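# Mount two printed parts on jig pins, or call

## Task

Fit both loose printed parts onto their matching pins in the jig, arranged as the drawing shows. If this kit is one that should not be assembled, do not touch its parts. Instead, with a gripper closed, press the blue CALL button and keep it down for about one second.

## Robot and tools

Robot: two six-joint arms, left_arm and right_arm. Each has a two-finger parallel gripper with a camera on its wrist. left_arm sits on the +y side of the table; the names do not match image sides. Base positions in the scene frame: left_arm (+0.014, +0.288, +0.049) m, right_arm (+0.034, -0.311, +0.009) m. Both are turned only slightly about z.

Frames. The scene frame has its origin on the table surface, midway between the arms. +x points out over the table, +z points up, and +y points toward left_arm. The table and the fixed cameras use the scene frame. Each arm reports its own hand pose and velocities in that arm's base frame. Motion offsets run along the axes of that arm's current Hand target. In the gripper frame the fingers point along +z and open and close along y. end_effector_position is the point between the finger pads, about 1 cm short of the tips.

Row layout. A row is 14 numbers, each in [-1, 1], always for both arms: left_arm dx, dy, dz, rx, ry, rz, opening, then the same seven for right_arm. The six pose numbers are an offset from the arm's Hand target at the start of that action or move, not a pose. A value of 1.0 stands for 0.6 m, or 180 degrees for rotation. rx, ry and rz form a single rotation vector. Opening is absolute, not an offset: +1 is fully open (0.094 m) and -1 is shut. Six zeros re-request the present Hand target. A 0 for opening is a real command (half open), so to leave a gripper alone, resend its current opening.

execute_actions(actions, cameras). actions is a list of actions. Each action is a table of up to 15 rows, one row per 1/30 s step. A shorter table keeps its final row for the remaining steps. Every row in an action counts from the same starting Hand target, not from the row before it. Sending the same offset again in a later action moves the arm further. An empty list only returns the state and images. cameras picks which views come back: null or ["all"] gives all, [] gives none.

move(target, speed, blend, opening_speed, grip_force, blocking, cameras). Moves each gripper along a straight line.
- target: one 14-number row, or a list of up to 15 rows. Every row in the list counts from the same starting Hand targets.
- speed: in m/s, 0.002 to 2.9, default 0.25. Turning is capped at twice that figure in rad/s.
- blend: in metres; rounds the corners between list points. The default 0 stops at each point.
- opening_speed: rate of the opening change per second on the -1..1 scale, at least 0.2. Use it to close gently on parts that can break or squash.
- grip_force: newtons per pad, 10 to 50. It stays in force until changed. Lower values make closing much slower.
- blocking=false: returns after about 0.5 s while the move continues.
The whole move is capped at 10 s. The path ignores obstacles and the other arm. Grippers lag behind the path and overshoot more at high speed. Avoid paths that pass near an arm's own base, because they can flip its shoulder; route around the base instead. The result adds a move: line: done, off_target, moving, held or fault, plus any limits, for example paced (the pose was clipped) or held (a check blocked steps).

wait(seconds 0 to 10): the arms keep their last command, and a running move continues. stop(): brakes a running move; braking needs some distance. zoom_image(camera, region=[x0, y0, x1, y1]): region is in pixels of the latest image, at most 504 by 504. read_manual: licence text only. finished_scene: ends the scene for good, so the result must hold without the robot.

Cameras: cam_high, cam_over, cam_left_wrist and cam_right_wrist, each 672x504. Calibration is approximate: a few millimetres to a centimetre or so, and wrist views can lag during motion.

Reading results. Hand target is the last commanded pose after clipping, and the next offsets count from it. The gripper often rests a few cm away from it because of friction or load, which does not by itself mean contact. To close the gap, send the remaining distance as an offset. Orientation commands are clipped to within 40 degrees of the current orientation. grip_measured is the finger opening on the command scale. When squeezing a hard part it reads a bit narrower than the part. grip_effort_nm is motor effort and is negative when closing; it is not finger force. To release, command well above grip_measured. Joint torques include gravity and carry offsets. A Joint velocities line that reads within noise means the arm is at rest. Tool commands shows the current opening commands. Actions left is also reported. A MOTOR HOT line means a motor is heating up. At higher temperature the arm folds and goes idle, and it can drop. Avoid long holds with the arm stretched or pushing.

Cautions. A blocked arm keeps pushing until you command its target back past the gripper. Never let the two arms, grippers or wrist cameras meet; even a moderate collision between them can fail the scene. A wrist-camera cable touching something counts as contact. Do not strike fixed or heavy things hard, slam, or drop parts. Do not release a part while it is still moving. Anything leaving the table fails the task. Faster motion hits harder, and aiming further past a contact presses harder.

Each tool is called after ">>>" in YAML: its name, and indented under it one key for each argument.

## Session

>>> execute_actions:
  actions: []

Scene clock: 0.00 s.
left_arm: end_effector_position=(+0.2399, -0.2266, +0.2797) grip_measured=+1.000 grip_effort_nm=n/a end_effector_quat_wxyz=(+0.355, +0.198, +0.774, -0.486) | right_arm: end_effector_position=(+0.2896, +0.1631, +0.2140) grip_measured=+1.000 grip_effort_nm=n/a end_effector_quat_wxyz=(+0.542, -0.031, +0.812, +0.215)
Joint positions: left_arm=[-0.364 0.972 0.811 -0.24 0.784 -0.399 0.094] | right_arm=[0.608 0.848 0.521 -0.004 0.182 0.402 0.094]
Joint velocities: within noise
Joint torques (N m): no reading
Heat: left arm: 35 °C; right arm: 36 °C.
Hand target: left_arm +0.2388, -0.2268, +0.2887; +0.365, +0.204, +0.766, -0.488 | right_arm +0.2904, +0.1632, +0.2229; +0.550, -0.030, +0.805, +0.219
Tool commands: left_gripper/opening=+1.0 right_gripper/opening=+1.0

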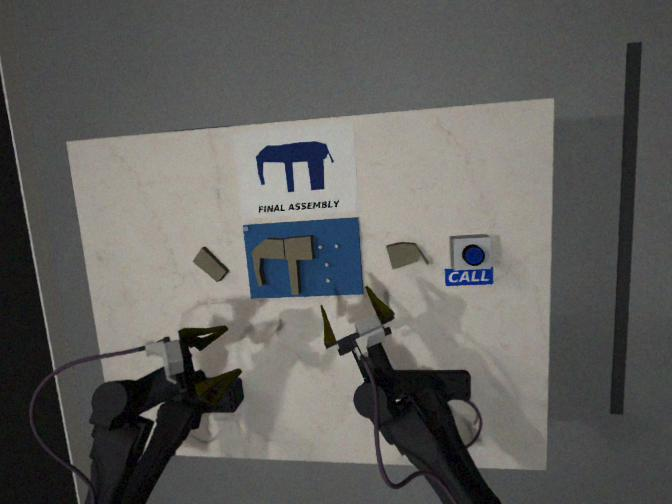

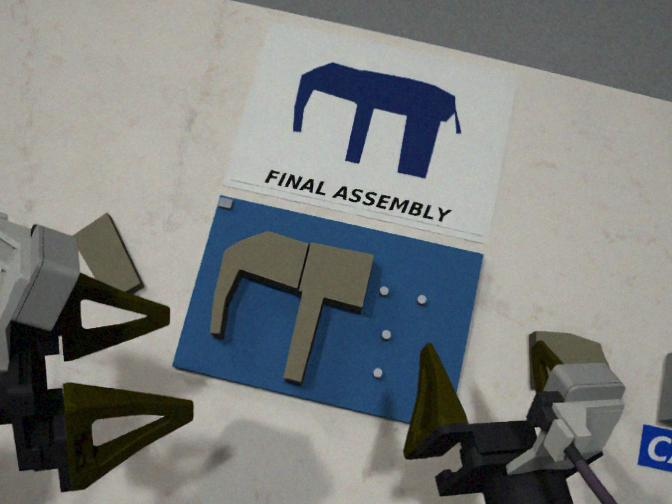

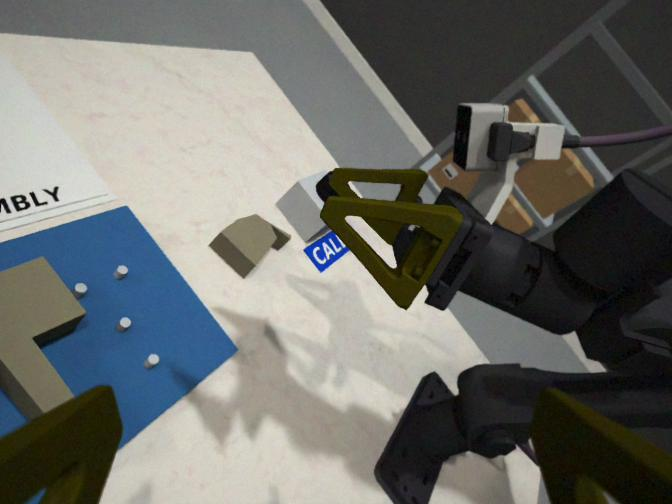

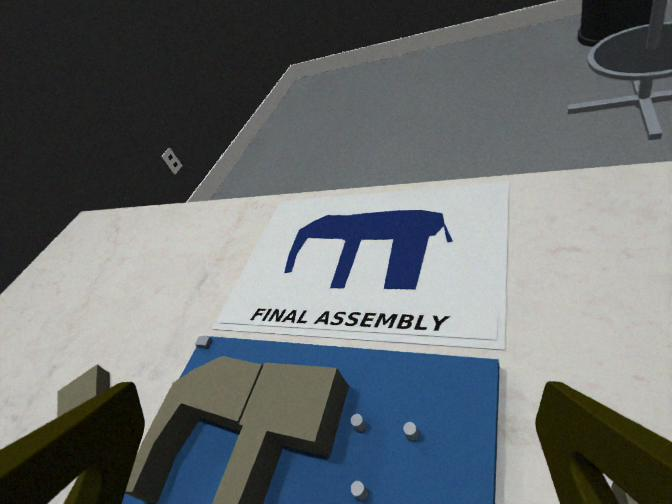

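>>> zoom_image:
  camera: "cam_high"
  region: [180, 120, 440, 310]

>>> zoom_image:
  camera: "cam_over"
  region: [160, 190, 500, 440]

>>> zoom_image:
  camera: "cam_left_wrist"
  region: [0, 160, 340, 400]

>>> zoom_image:
  camera: "cam_over"
  region: [270, 40, 500, 210]

>>> zoom_image:
  camera: "cam_high"
  region: [370, 220, 520, 310]

Scaled by 1.938.

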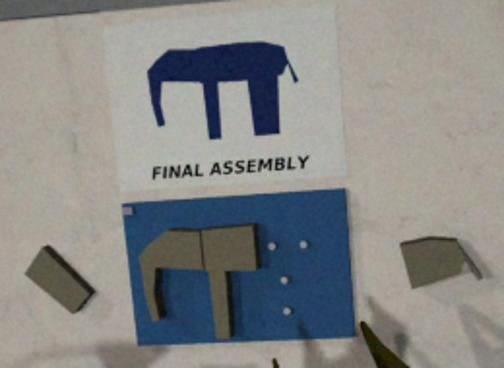

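Scaled by 1.482.

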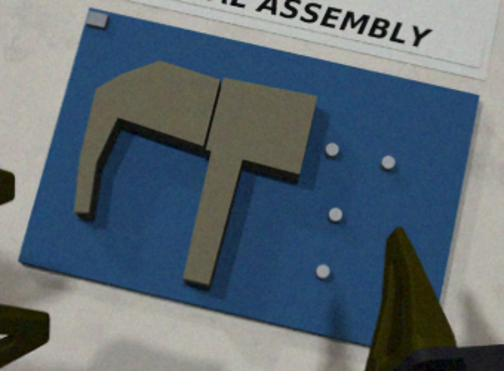

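Scaled by 1.482.

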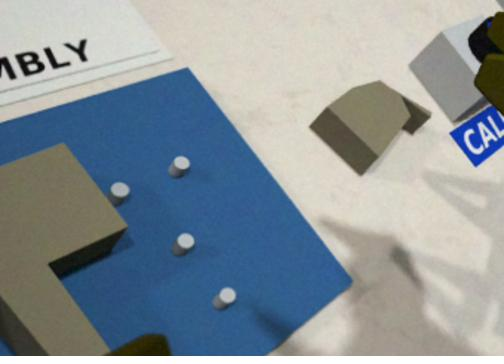

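Scaled by 2.191.

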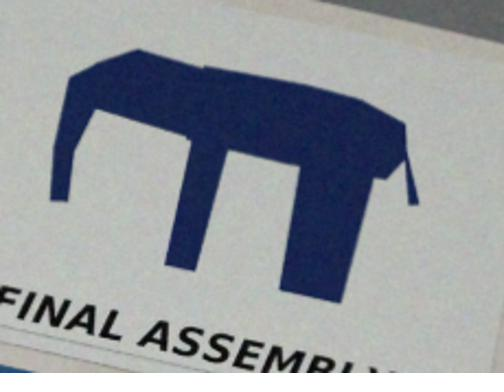

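Scaled by 3.360.

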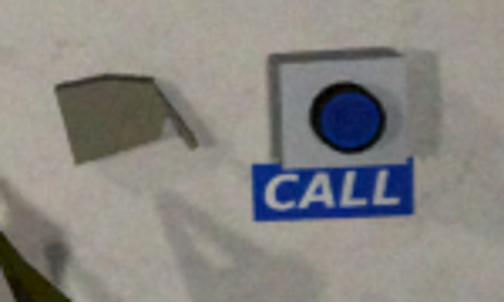

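>>> move:
  target: [0.113, 0.350, -0.127, -0.352, 0.129, -0.063, 1, 0.040, -0.2035, -0.049, 0.145, 0.2386, -0.012, 1]
  speed: 0.3

Scene clock: 118.33 s.
left_arm: end_effector_position=(+0.3026, -0.0685, +0.1231) grip_measured=+1.000 grip_effort_nm=0.01 end_effector_quat_wxyz=(+0.209, +0.003, +0.978, -0.003) | right_arm: end_effector_position=(+0.2867, +0.0490, +0.1641) grip_measured=+1.000 grip_effort_nm=-0.04 end_effector_quat_wxyz=(+0.211, +0.002, +0.977, +0.006)
Joint positions: left_arm=[-0.289 1.34 1.007 -0.831 -0.109 -0.261 0.094] | right_arm=[0.214 1.254 1.105 -1.003 0.077 0.201 0.094]
Joint torques (N m): left_arm=[-0.32 -3.73 9.36 0.69 -0.22 -0.04] | right_arm=[-0.5 -3 8.46 0.81 0.2 -0.1]
Heat: left arm: 39 °C; right arm: 42 °C.
Hand target: left_arm +0.3078, -0.0688, +0.1313; +0.217, +0.000, +0.976, +0.001 | right_arm +0.2906, +0.0463, +0.1710; +0.216, +0.000, +0.976, +0.000
Off the commanded pose: left_arm 0.010 m, 1 deg | right_arm 0.008 m, 1 deg.
move: done
camera_calibration:
cam_left_wrist: T_world_to_cam=[[-0.00122897, -0.999644, 0.0266667, -0.0750624], [-0.999405, 0.00214709, 0.034428, 0.336014], [-0.034473, -0.0266085, -0.999051, 0.221519], [0, 0, 0, 1]] pos_world=[0.343358, -0.0698628, 0.211742]
cam_right_wrist: T_world_to_cam=[[-0.00562768, -0.999975, -0.00425451, 0.0526349], [-0.999493, 0.00549153, 0.0313637, 0.317918], [-0.0313396, 0.00442886, -0.999499, 0.261534], [0, 0, 0, 1]] pos_world=[0.32625, 0.0497295, 0.251655]

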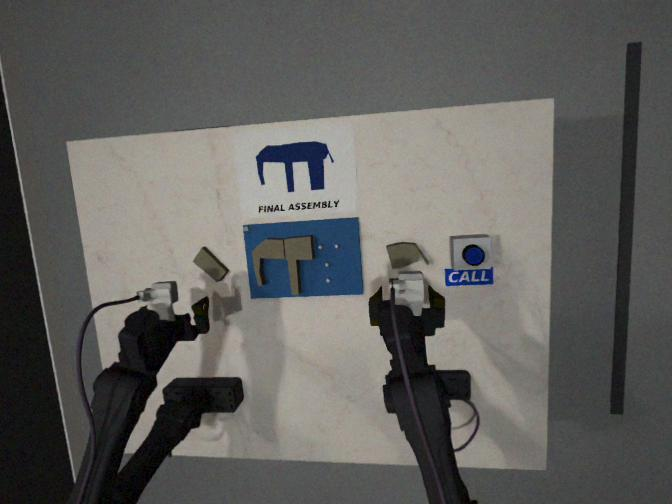

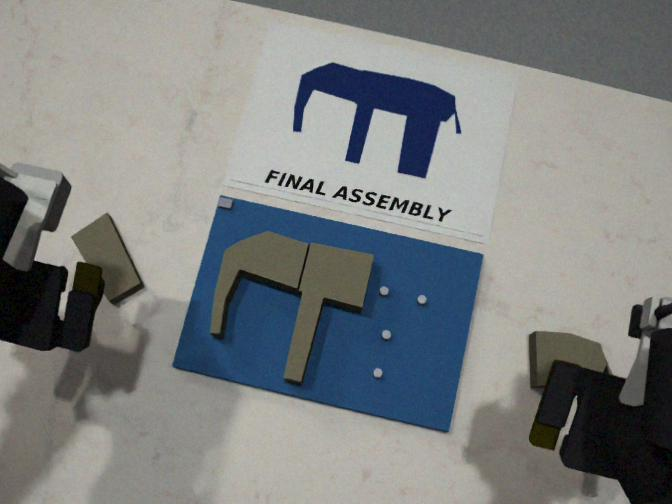

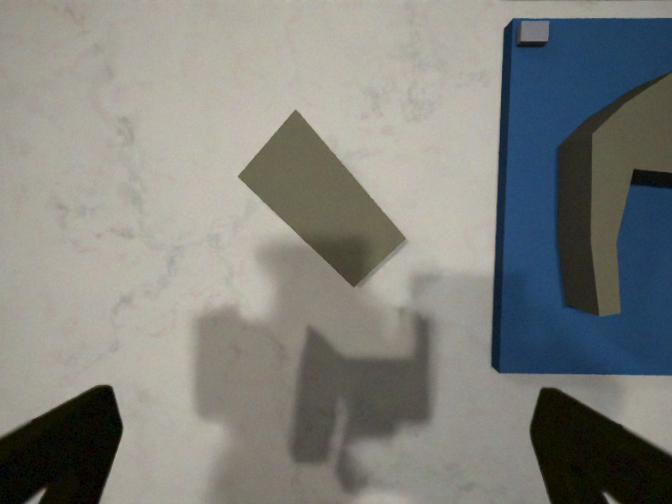

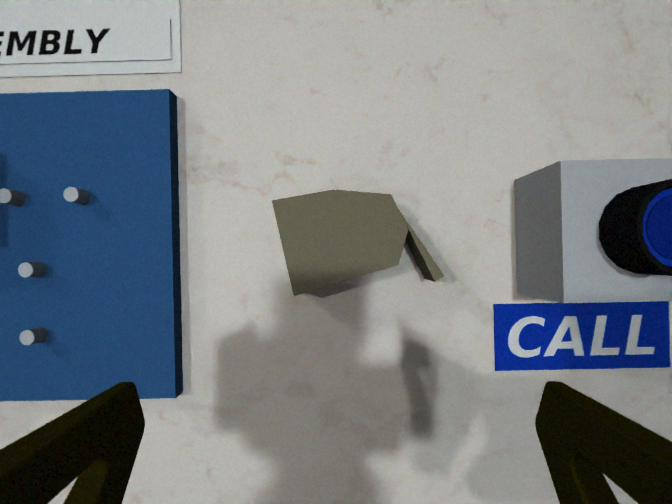

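>>> move:
  target: [0,0,0,0,0,0, 1, -0.194, 0.398, -0.053, 0,0,0, 1]
  speed: 0.35
  cameras: ["cam_right_wrist","cam_left_wrist"]

>>> zoom_image:
  camera: "cam_right_wrist"
  region: [190, 0, 510, 240]

>>> zoom_image:
  camera: "cam_right_wrist"
  region: [190, 220, 510, 460]

Scene clock: 173.27 s.
left_arm: end_effector_position=(+0.3026, -0.0684, +0.1231) grip_measured=+1.000 grip_effort_nm=0.01 end_effector_quat_wxyz=(+0.209, +0.002, +0.978, -0.003) | right_arm: end_effector_position=(+0.3783, +0.2887, +0.2521) grip_measured=+1.000 grip_effort_nm=-0.04 end_effector_quat_wxyz=(+0.232, -0.011, +0.972, +0.022)
Joint positions: left_arm=[-0.289 1.34 1.007 -0.831 -0.11 -0.261 0.094] | right_arm=[0.753 2.207 2.589 -1.567 0.277 0.676 0.094]
Joint torques (N m): left_arm=[-0.29 -3.86 9.35 0.68 -0.2 -0.05] | right_arm=[-0.58 -8.72 6.82 0.75 0.38 0.09]
Heat: left arm: 37 °C; right arm: 45 °C.
Hand target: left_arm +0.3078, -0.0689, +0.1313; +0.217, +0.000, +0.976, +0.000 | right_arm +0.3827, +0.2852, +0.2490; +0.217, +0.000, +0.976, +0.000
Off the commanded pose: left_arm 0.010 m, 1 deg | right_arm 0.007 m, 3 deg.
joint sent to its limit (right arm) — joint 4 (wrist pitch), lower limit. The joint targets still meet the commanded pose.
move: off_target (right_arm)
camera_calibration:
cam_left_wrist: T_world_to_cam=[[-0.00113991, -0.999652, 0.0263641, -0.0750297], [-0.999408, 0.00204504, 0.0343302, 0.336029], [-0.0343721, -0.0263094, -0.999063, 0.221508], [0, 0, 0, 1]] pos_world=[0.343358, -0.0698631, 0.211742]
cam_right_wrist: T_world_to_cam=[[0.0273814, -0.999169, -0.0302043, 0.287083], [-0.999563, -0.027031, -0.0119493, 0.425786], [0.0111229, 0.0305183, -0.999472, 0.327665], [0, 0, 0, 1]] pos_world=[0.414095, 0.288354, 0.341251]
Images, in order (width x height): cam_left_wrist 672x504, cam_right_wrist 672x504.

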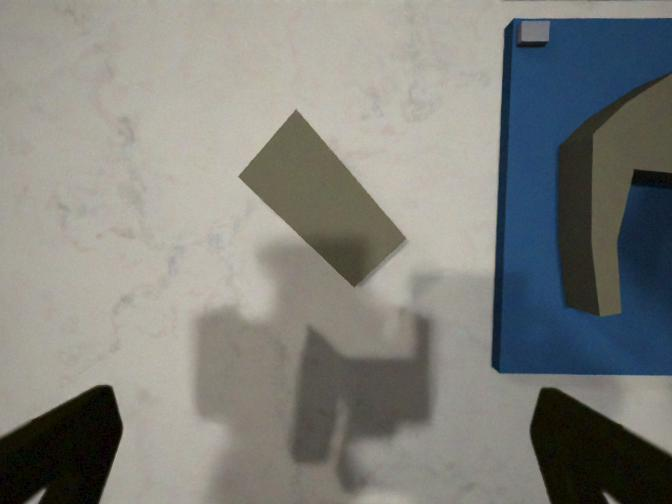

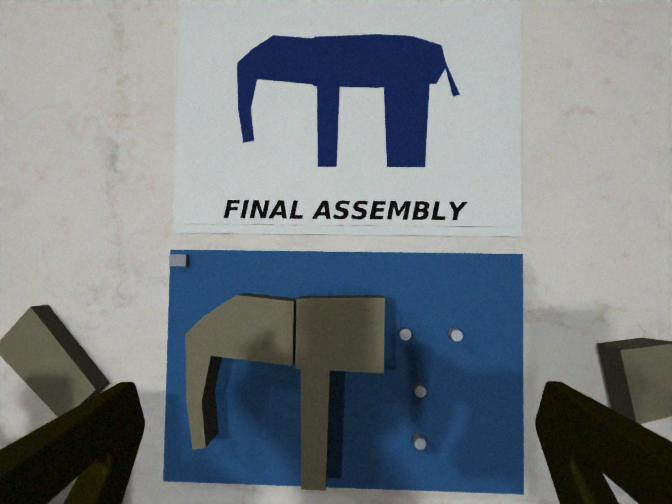

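Scaled by 1.575.

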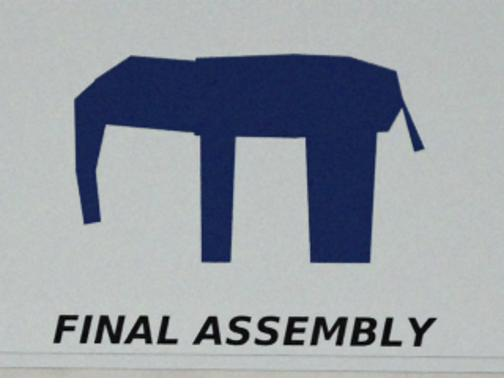

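Scaled by 1.575.

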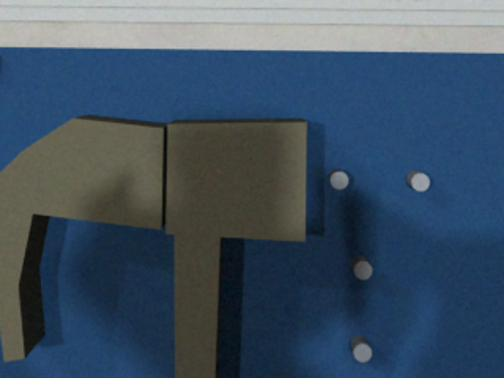

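>>> zoom_image:
  camera: "cam_right_wrist"
  region: [300, 20, 480, 180]

>>> zoom_image:
  camera: "cam_right_wrist"
  region: [220, 20, 400, 180]

>>> zoom_image:
  camera: "cam_right_wrist"
  region: [280, 280, 490, 500]

>>> zoom_image:
  camera: "cam_left_wrist"
  region: [220, 90, 420, 300]

Scaled by 2.800.

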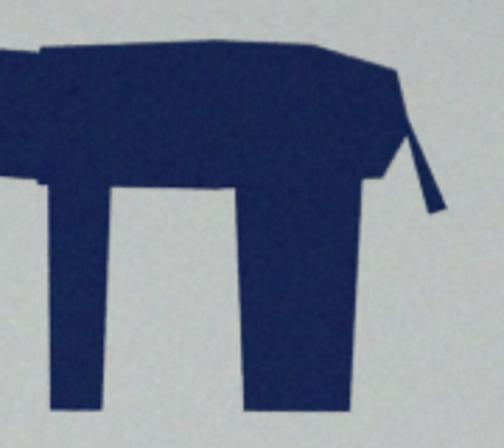

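Scaled by 2.800.

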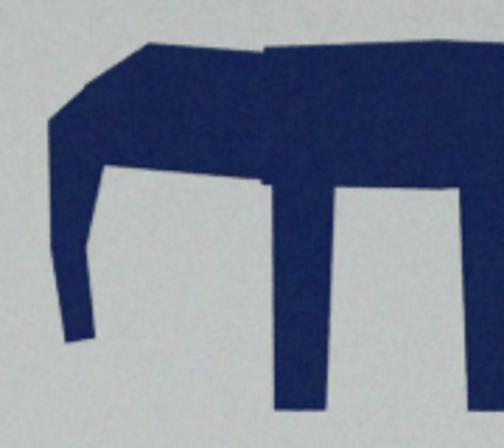

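Scaled by 2.291.

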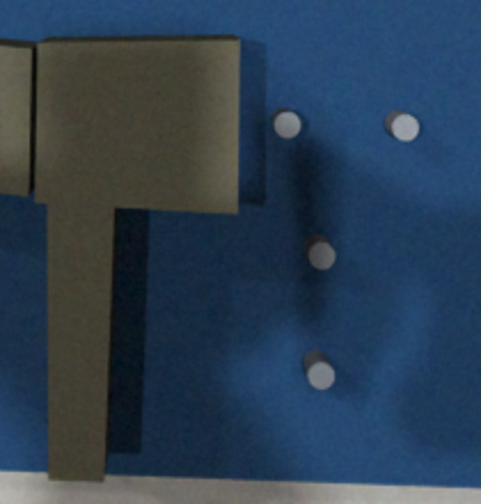

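Scaled by 2.400.

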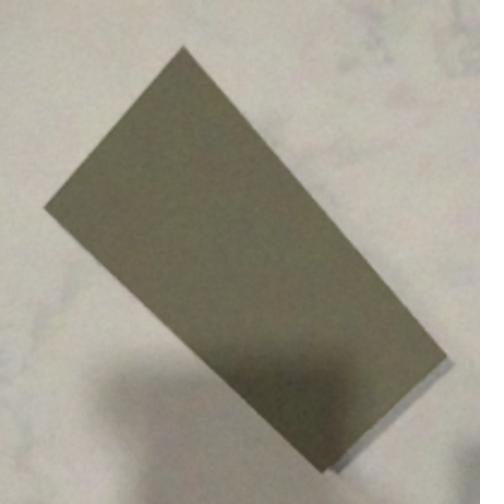

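>>> zoom_image:
  camera: "cam_right_wrist"
  region: [230, 25, 320, 100]

>>> zoom_image:
  camera: "cam_right_wrist"
  region: [300, 25, 390, 100]

>>> zoom_image:
  camera: "cam_right_wrist"
  region: [370, 25, 470, 105]

>>> zoom_image:
  camera: "cam_right_wrist"
  region: [170, 280, 310, 390]

>>> zoom_image:
  camera: "cam_right_wrist"
  region: [280, 280, 480, 400]

Scaled by 5.600.

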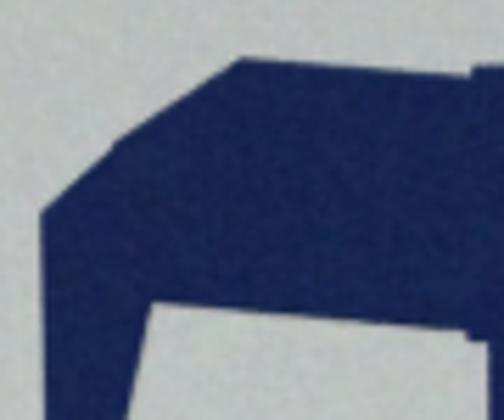

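Scaled by 5.600.

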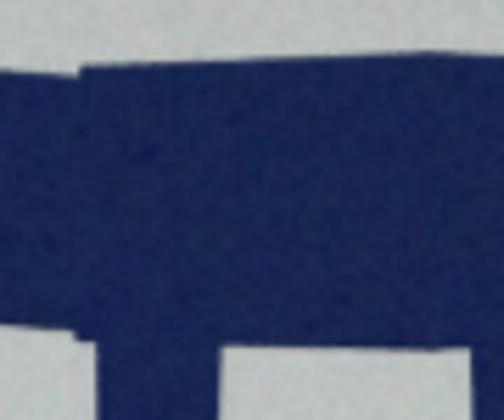

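Scaled by 5.040.

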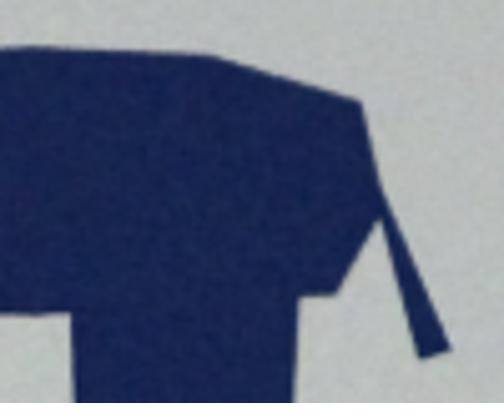

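Scaled by 3.600.

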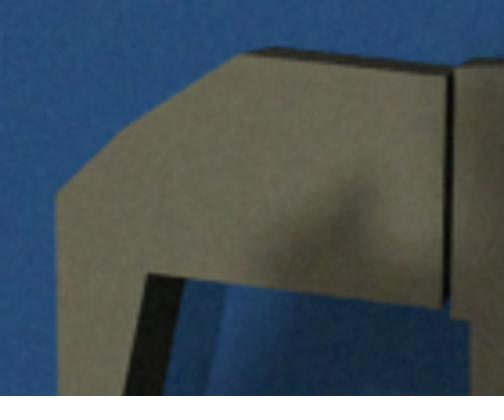

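Scaled by 2.520.

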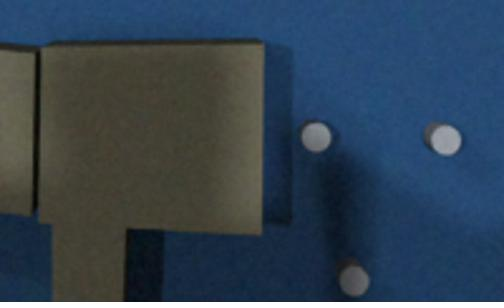

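>>> wait:
  seconds: 0.1
  cameras: ["cam_high","cam_over","cam_left_wrist","cam_right_wrist"]

>>> zoom_image:
  camera: "cam_high"
  region: [180, 220, 280, 300]

>>> zoom_image:
  camera: "cam_high"
  region: [360, 210, 460, 290]

>>> zoom_image:
  camera: "cam_high"
  region: [240, 130, 370, 230]

>>> zoom_image:
  camera: "cam_right_wrist"
  region: [0, 290, 150, 430]

Scene clock: 396.97 s.
left_arm: end_effector_position=(+0.3026, -0.0684, +0.1231) grip_measured=+1.000 grip_effort_nm=0.01 end_effector_quat_wxyz=(+0.209, +0.002, +0.978, -0.003) | right_arm: end_effector_position=(+0.3783, +0.2886, +0.2521) grip_measured=+1.000 grip_effort_nm=-0.04 end_effector_quat_wxyz=(+0.232, -0.011, +0.972, +0.022)
Joint positions: left_arm=[-0.289 1.34 1.007 -0.831 -0.11 -0.261 0.094] | right_arm=[0.753 2.207 2.589 -1.567 0.277 0.676 0.094]
Joint torques (N m): left_arm=[-0.31 -3.74 9.36 0.68 -0.18 -0.07] | right_arm=[-0.47 -8.68 6.82 0.7 0.37 0.1]
Heat: left arm: 38 °C; right arm: 40 °C.
Hand target: left_arm +0.3078, -0.0689, +0.1313; +0.217, +0.000, +0.976, +0.000 | right_arm +0.3827, +0.2852, +0.2490; +0.217, +0.000, +0.976, +0.000
Tool commands: left_gripper/opening=+1.0 right_gripper/opening=+1.0
Off the commanded pose: left_arm 0.010 m, 1 deg | right_arm 0.007 m, 3 deg.
wait: 0.10 s; at rest from the start
camera_calibration:
cam_left_wrist: T_world_to_cam=[[-0.00113991, -0.999652, 0.0263641, -0.0750297], [-0.999408, 0.00204504, 0.0343302, 0.336029], [-0.0343721, -0.0263094, -0.999063, 0.221508], [0, 0, 0, 1]] pos_world=[0.343358, -0.0698631, 0.211742]
cam_right_wrist: T_world_to_cam=[[0.0273647, -0.999178, -0.0299134, 0.286893], [-0.999567, -0.0270268, -0.0116413, 0.425678], [0.0108232, 0.030219, -0.999485, 0.327883], [0, 0, 0, 1]] pos_world=[0.414094, 0.288253, 0.341251]

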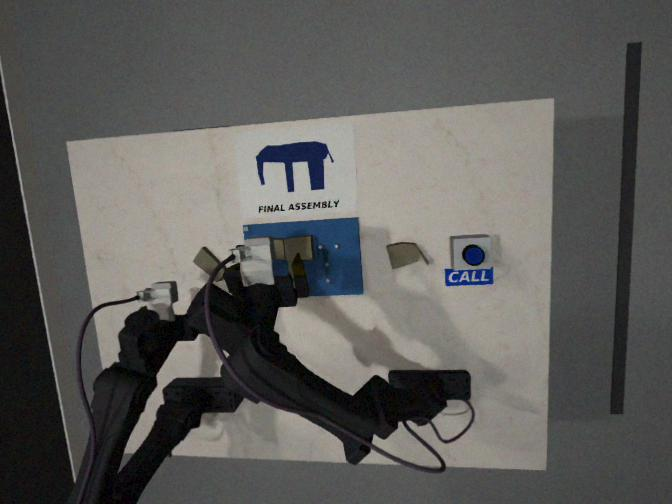

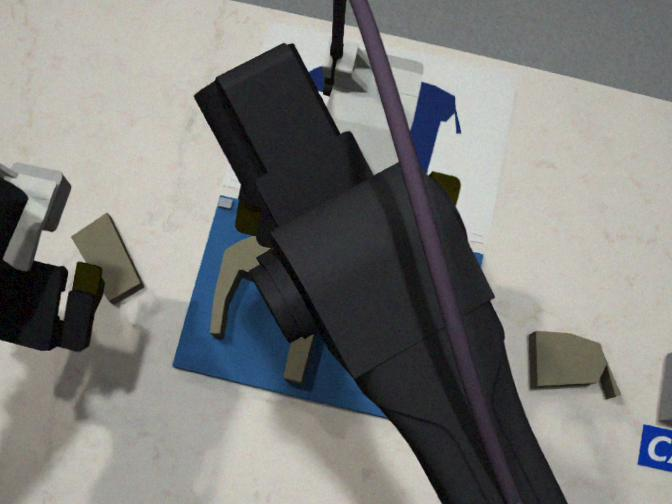

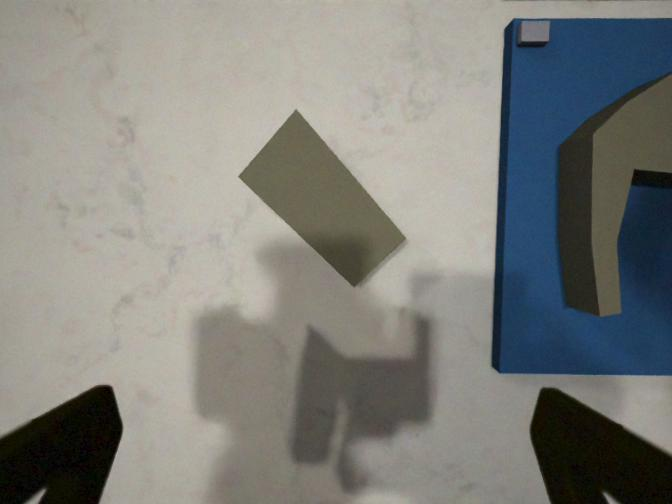

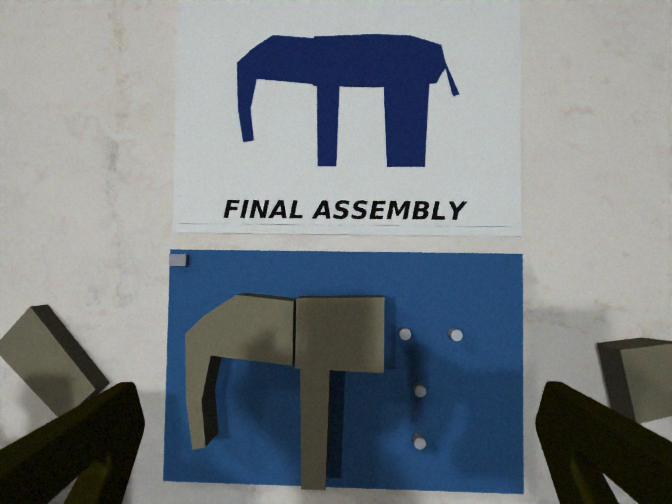

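Scaled by 5.040.

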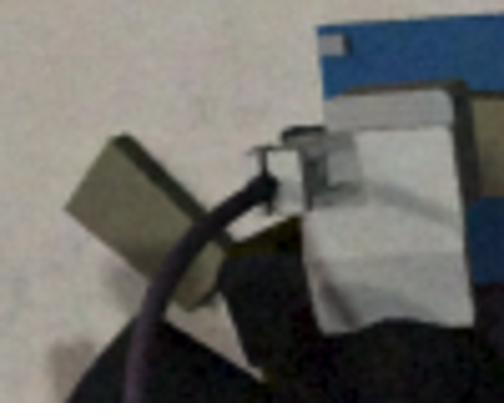

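Scaled by 5.040.

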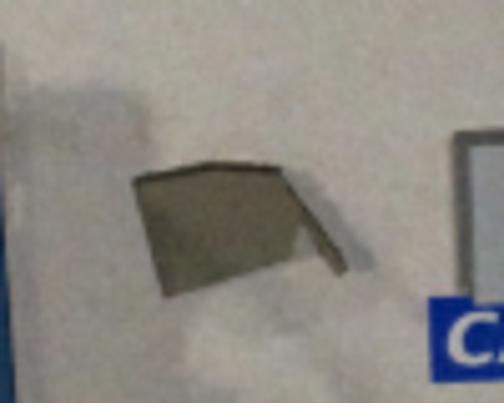

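Scaled by 3.877.

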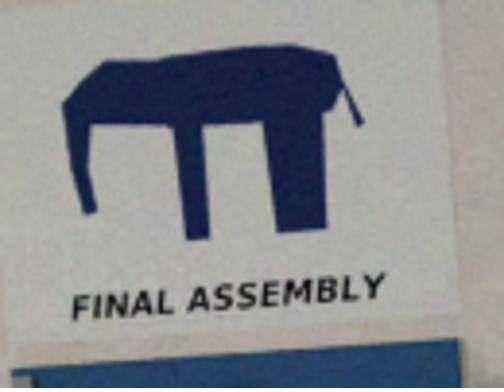

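Scaled by 3.360.

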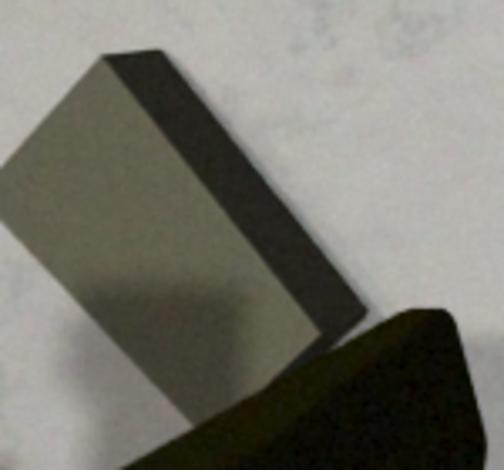

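>>> move:
  target: [-0.0247, -0.0003, 0.1587, -0.0529, 0.1321, -0.2384, 1, 0.1947, -0.3838, 0.2017, -0.1247, 0.0991, -0.5622, 1]
  speed: 0.3

Scene clock: 485.97 s.
left_arm: end_effector_position=(+0.3580, -0.0701, +0.0502) grip_measured=+1.000 grip_effort_nm=0.01 end_effector_quat_wxyz=(+0.004, -0.365, +0.931, +0.000) | right_arm: end_effector_position=(+0.3256, +0.0557, +0.0848) grip_measured=+1.000 grip_effort_nm=-0.05 end_effector_quat_wxyz=(+0.011, +0.780, -0.626, -0.010)
Joint positions: left_arm=[-0.199 1.955 1.464 -1.074 -0.005 -0.947 0.094] | right_arm=[0.167 1.834 1.441 -1.208 0.001 -1.622 0.094]
Joint torques (N m): left_arm=[0.62 -7.76 8.34 -0.05 0.04 -0.05] | right_arm=[-0.21 -9.72 5.04 0.36 0 -0.1]
Heat: left arm: 39 °C; right arm: 43 °C.
Hand target: left_arm +0.3616, -0.0690, +0.0513; +0.001, -0.371, +0.929, +0.001 | right_arm +0.3278, +0.0549, +0.0900; +0.000, +0.783, -0.622, +0.000
Off the commanded pose: left_arm 0.004 m, 1 deg | right_arm 0.006 m, 2 deg.
move: done
camera_calibration:
cam_left_wrist: T_world_to_cam=[[0.689776, -0.723764, 0.0193639, -0.302351], [-0.65838, -0.615886, 0.43269, 0.208411], [-0.301239, -0.311208, -0.901335, 0.221132], [0, 0, 0, 1]] pos_world=[0.412382, -0.0216556, 0.114992]
cam_right_wrist: T_world_to_cam=[[0.976296, 0.215498, -0.0201848, -0.326819], [0.202176, -0.874681, 0.44052, -0.017697], [0.0772758, -0.434159, -0.897516, 0.163875], [0, 0, 0, 1]] pos_world=[0.309987, 0.126097, 0.148279]

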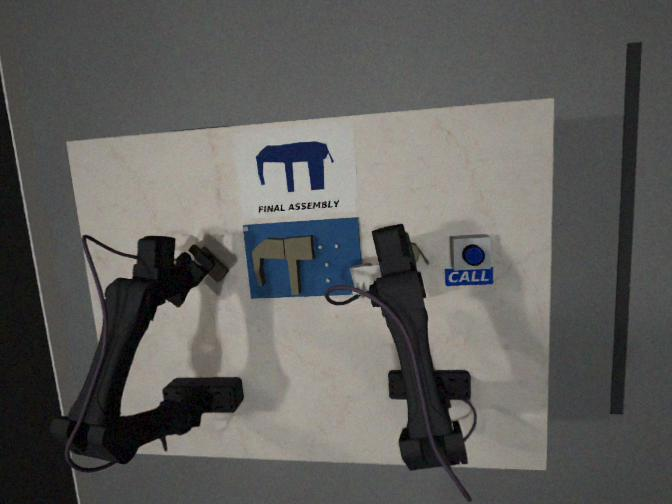

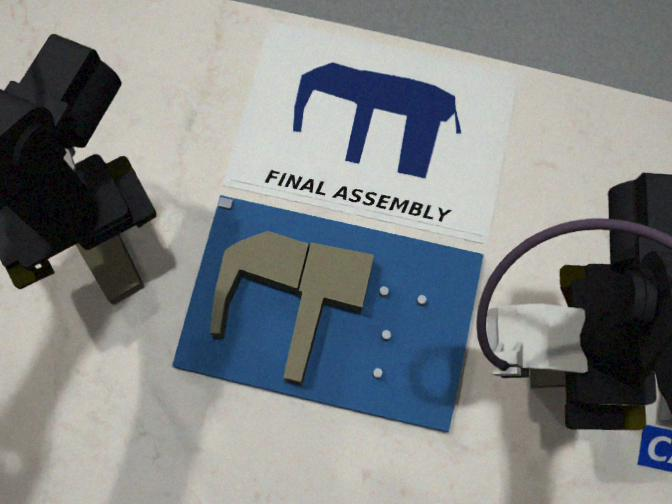

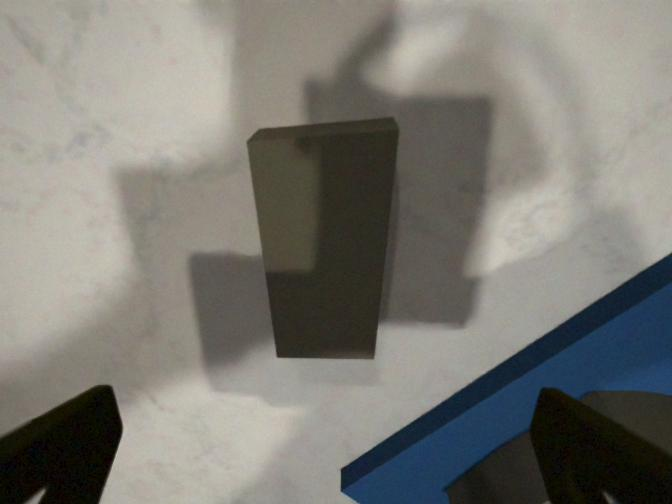

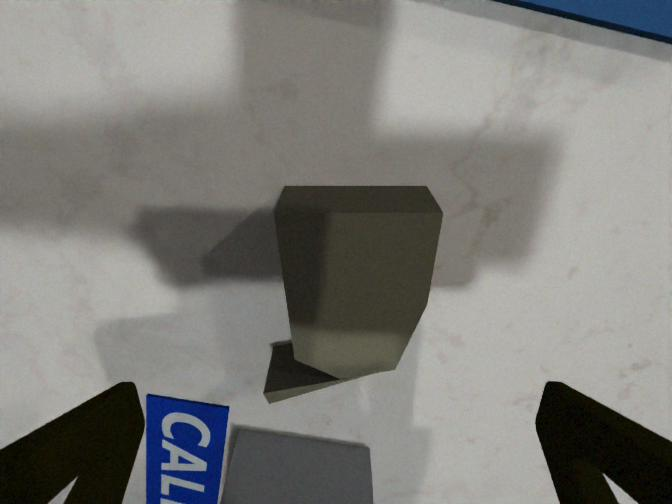

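>>> move:
  target: [-0.0133, 0, 0.0833, 0, 0, 0, 1, 0, -0.0108, 0.075, 0, 0, 0, 1]
  speed: 0.15
  cameras: ["cam_left_wrist","cam_right_wrist"]

Scene clock: 522.87 s.
left_arm: end_effector_position=(+0.3640, -0.0648, +0.0055) grip_measured=+1.000 grip_effort_nm=0.01 end_effector_quat_wxyz=(-0.001, -0.370, +0.929, +0.004) | right_arm: end_effector_position=(+0.3326, +0.0569, +0.0502) grip_measured=+1.000 grip_effort_nm=-0.05 end_effector_quat_wxyz=(-0.001, +0.780, -0.626, +0.001)
Joint positions: left_arm=[-0.181 2.039 1.399 -0.937 -0.005 -0.939 0.094] | right_arm=[0.167 1.858 1.333 -1.042 0.001 -1.623 0.094]
Joint torques (N m): left_arm=[0.57 -8.39 5.6 0.32 0.04 0.06] | right_arm=[-0.21 -6.94 5.15 0.38 -0.01 -0.13]
Heat: left arm: 40 °C; right arm: 47 °C.
Hand target: left_arm +0.3675, -0.0635, +0.0015; +0.001, -0.371, +0.929, +0.000 | right_arm +0.3342, +0.0564, +0.0450; +0.000, +0.783, -0.622, +0.000
Off the commanded pose: left_arm 0.006 m, 0 deg | right_arm 0.005 m, 1 deg.
move: done
camera_calibration:
cam_left_wrist: T_world_to_cam=[[0.696821, -0.717185, 0.00925395, -0.303909], [-0.647037, -0.622992, 0.439573, 0.230365], [-0.30949, -0.312291, -0.898159, 0.187306], [0, 0, 0, 1]] pos_world=[0.418795, -0.0159495, 0.0697812]
cam_right_wrist: T_world_to_cam=[[0.976258, 0.216289, 0.0118208, -0.336139], [0.188921, -0.876888, 0.442013, 0.00160611], [0.105968, -0.429285, -0.896931, 0.122976], [0, 0, 0, 1]] pos_world=[0.314823, 0.126903, 0.113564]
Images, in order (width x height): cam_left_wrist 672x504, cam_right_wrist 672x504.

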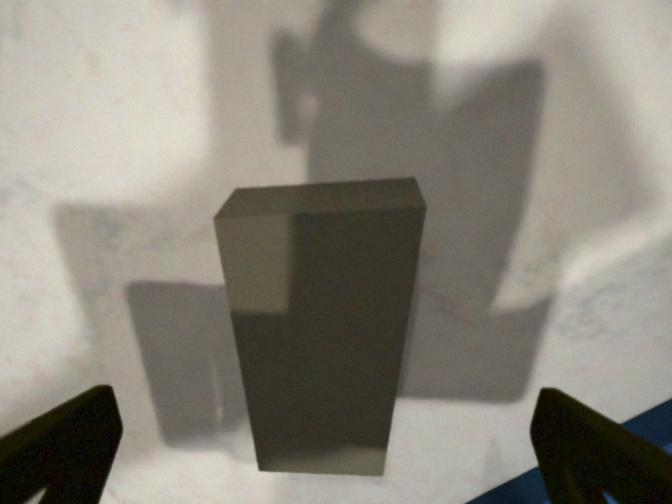

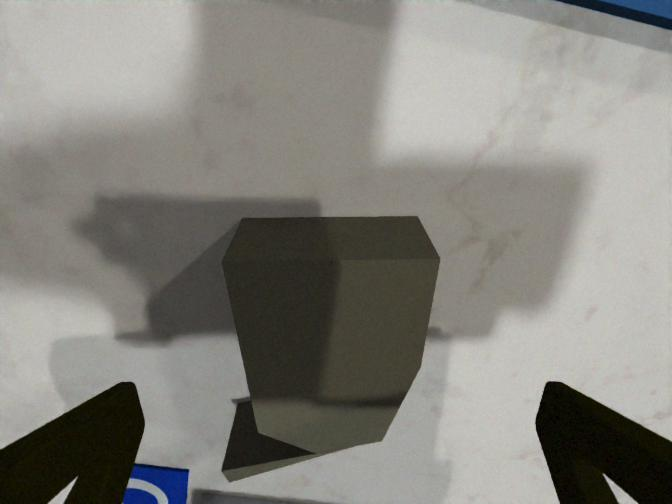

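>>> wait:
  seconds: 0.05
  cameras: ["cam_over","cam_left_wrist","cam_right_wrist"]

>>> zoom_image:
  camera: "cam_over"
  region: [60, 200, 180, 320]

>>> zoom_image:
  camera: "cam_over"
  region: [200, 220, 460, 420]

>>> zoom_image:
  camera: "cam_over"
  region: [350, 260, 450, 400]

>>> zoom_image:
  camera: "cam_left_wrist"
  region: [190, 160, 450, 490]

>>> zoom_image:
  camera: "cam_right_wrist"
  region: [200, 200, 460, 490]

Scene clock: 604.93 s.
left_arm: end_effector_position=(+0.3641, -0.0648, +0.0055) grip_measured=+1.000 grip_effort_nm=0.01 end_effector_quat_wxyz=(-0.001, -0.370, +0.929, +0.004) | right_arm: end_effector_position=(+0.3327, +0.0569, +0.0502) grip_measured=+1.000 grip_effort_nm=-0.05 end_effector_quat_wxyz=(-0.001, +0.780, -0.626, +0.001)
Joint positions: left_arm=[-0.181 2.039 1.399 -0.937 -0.005 -0.939 0.094] | right_arm=[0.167 1.858 1.333 -1.042 0.001 -1.623 0.094]
Joint torques (N m): left_arm=[0.59 -8.54 5.75 0.31 0.04 0.06] | right_arm=[-0.29 -6.98 5.22 0.42 0 -0.11]
Heat: left arm: 38 °C; right arm: 41 °C.
Hand target: left_arm +0.3674, -0.0635, +0.0015; +0.001, -0.371, +0.929, +0.000 | right_arm +0.3342, +0.0564, +0.0450; +0.000, +0.783, -0.622, +0.000
Tool commands: left_gripper/opening=+1.0 right_gripper/opening=+1.0
Off the commanded pose: left_arm 0.006 m, 0 deg | right_arm 0.005 m, 1 deg.
wait: 0.07 s; at rest from the start
camera_calibration:
cam_left_wrist: T_world_to_cam=[[0.696769, -0.717232, 0.00959846, -0.303982], [-0.64724, -0.622893, 0.439415, 0.230527], [-0.309184, -0.312383, -0.898233, 0.187213], [0, 0, 0, 1]] pos_world=[0.418894, -0.0159495, 0.0697816]
cam_right_wrist: T_world_to_cam=[[0.976267, 0.216227, 0.0121979, -0.336275], [0.188708, -0.876949, 0.441983, 0.0016658], [0.106266, -0.429192, -0.89694, 0.12286], [0, 0, 0, 1]] pos_world=[0.314924, 0.126903, 0.113564]
Images, in order (width x height): cam_over 672x504, cam_left_wrist 672x504, cam_right_wrist 672x504.

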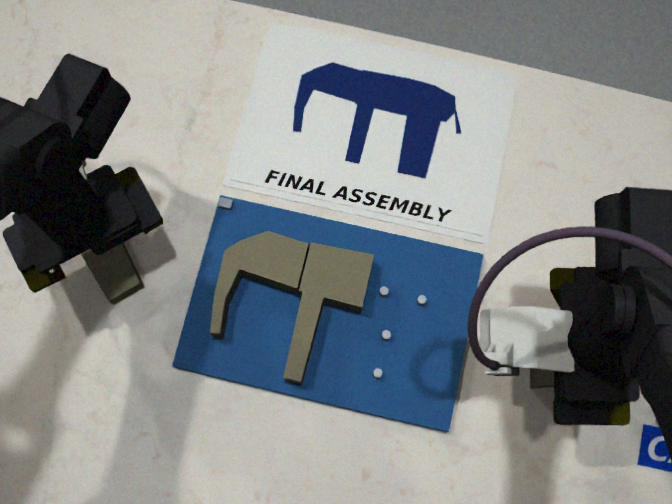

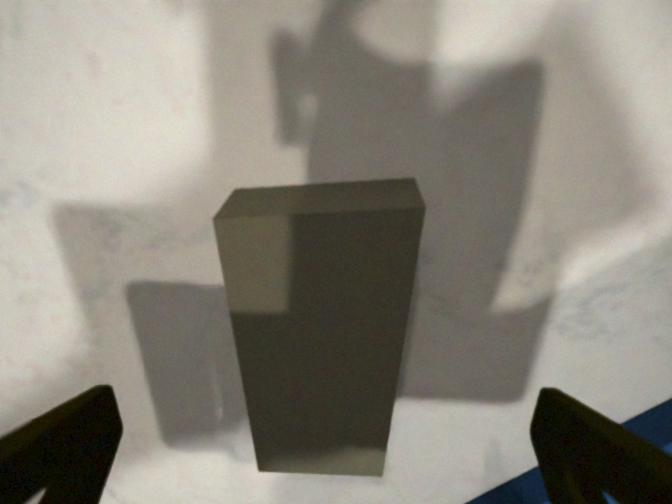

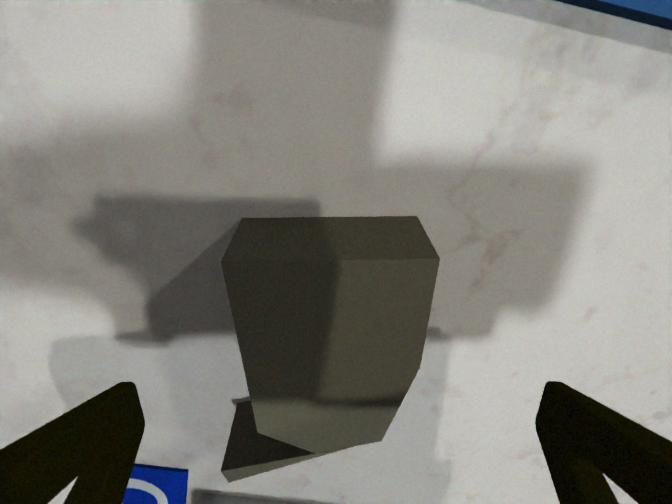

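Scaled by 4.200.

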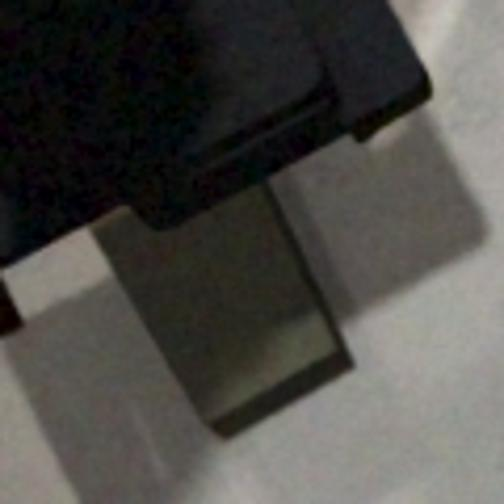

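Scaled by 1.938.

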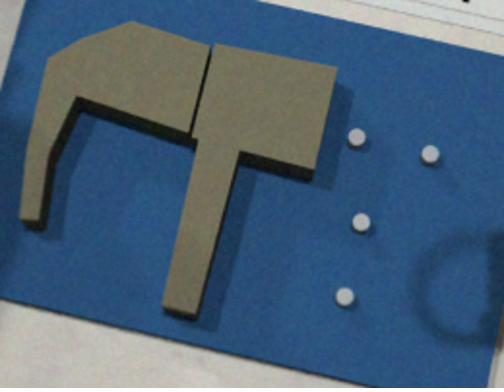

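Scaled by 3.600.

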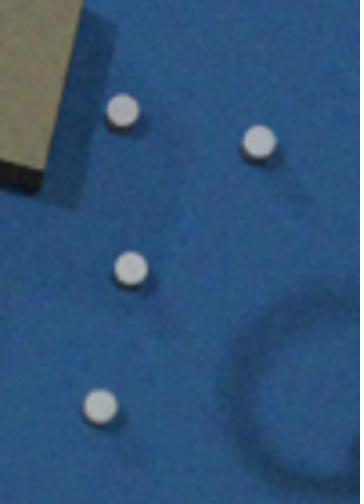

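Scaled by 1.527.

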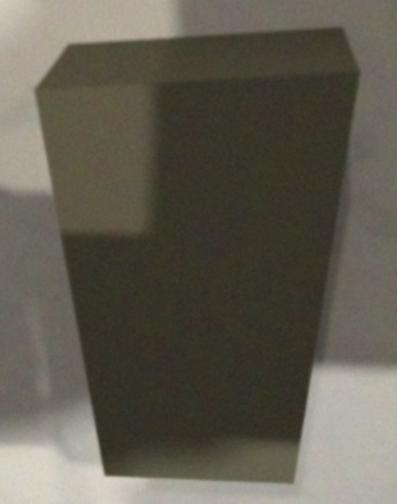

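Scaled by 1.738.

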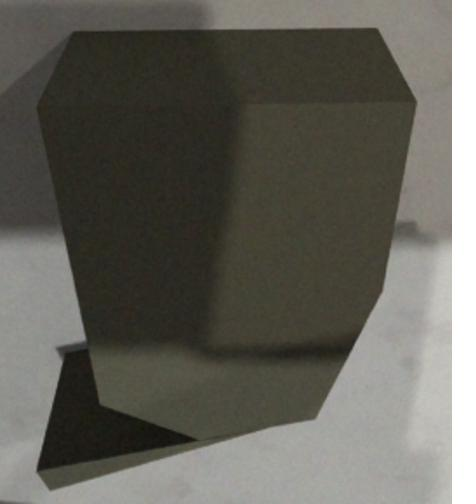

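>>> move:
  target: [0, 0.0025, 0.034, 0, 0, 0, 1, 0, 0.0022, 0.062, 0, 0, 0, 1]
  speed: 0.1
  cameras: ["cam_left_wrist","cam_right_wrist"]

Scene clock: 655.63 s.
left_arm: end_effector_position=(+0.3648, -0.0650, -0.0125) grip_measured=+1.000 grip_effort_nm=0.00 end_effector_quat_wxyz=(+0.002, -0.369, +0.930, +0.002) | right_arm: end_effector_position=(+0.3319, +0.0568, +0.0132) grip_measured=+1.000 grip_effort_nm=-0.05 end_effector_quat_wxyz=(-0.001, +0.780, -0.626, +0.001)
Joint positions: left_arm=[-0.181 2.063 1.358 -0.864 -0.005 -0.937 0.094] | right_arm=[0.167 1.904 1.238 -0.901 0.001 -1.623 0.094]
Joint torques (N m): left_arm=[0.8 -8.12 5.39 0.36 0.05 0.06] | right_arm=[-0.2 -7.04 5.03 0.42 -0.01 -0.11]
Heat: left arm: 37 °C; right arm: 41 °C.
Hand target: left_arm +0.3664, -0.0624, -0.0190; +0.001, -0.371, +0.929, +0.001 | right_arm +0.3328, +0.0560, +0.0077; +0.000, +0.783, -0.622, +0.000
Off the commanded pose: left_arm 0.007 m, 0 deg | right_arm 0.006 m, 1 deg.
move: done
camera_calibration:
cam_left_wrist: T_world_to_cam=[[0.695094, -0.718746, 0.0157521, -0.303732], [-0.651893, -0.6209, 0.435338, 0.240624], [-0.303117, -0.31287, -0.900129, 0.168928], [0, 0, 0, 1]] pos_world=[0.419188, -0.0160503, 0.0520881]
cam_right_wrist: T_world_to_cam=[[0.976263, 0.216217, 0.0126343, -0.335052], [0.188503, -0.87696, 0.44205, 0.0181429], [0.106659, -0.429176, -0.896901, 0.0895871], [0, 0, 0, 1]] pos_world=[0.314124, 0.126803, 0.0765639]
Images, in order (width x height): cam_left_wrist 672x504, cam_right_wrist 672x504.

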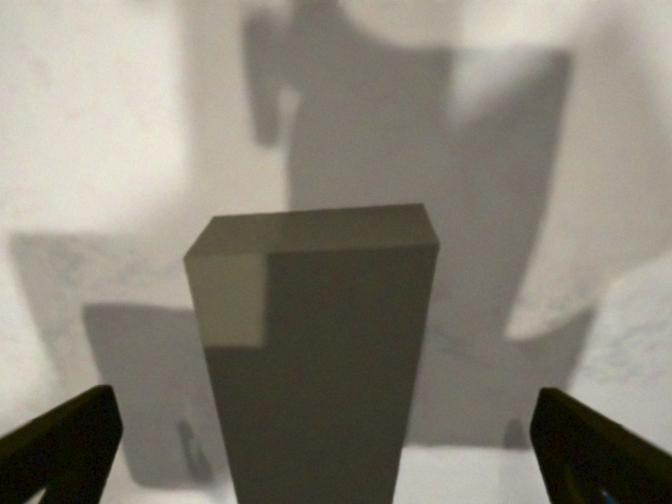

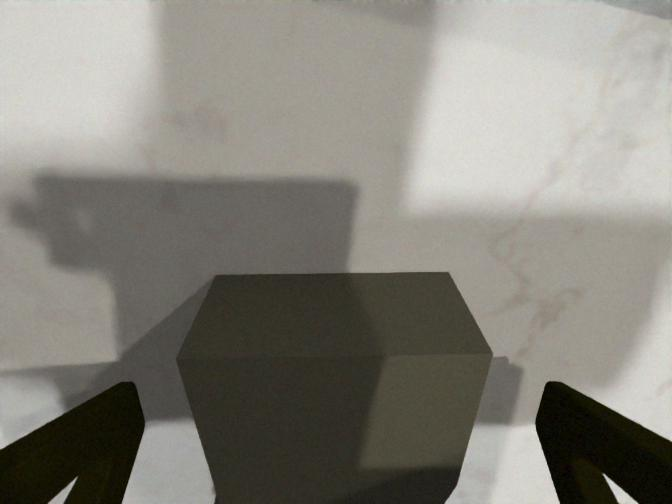

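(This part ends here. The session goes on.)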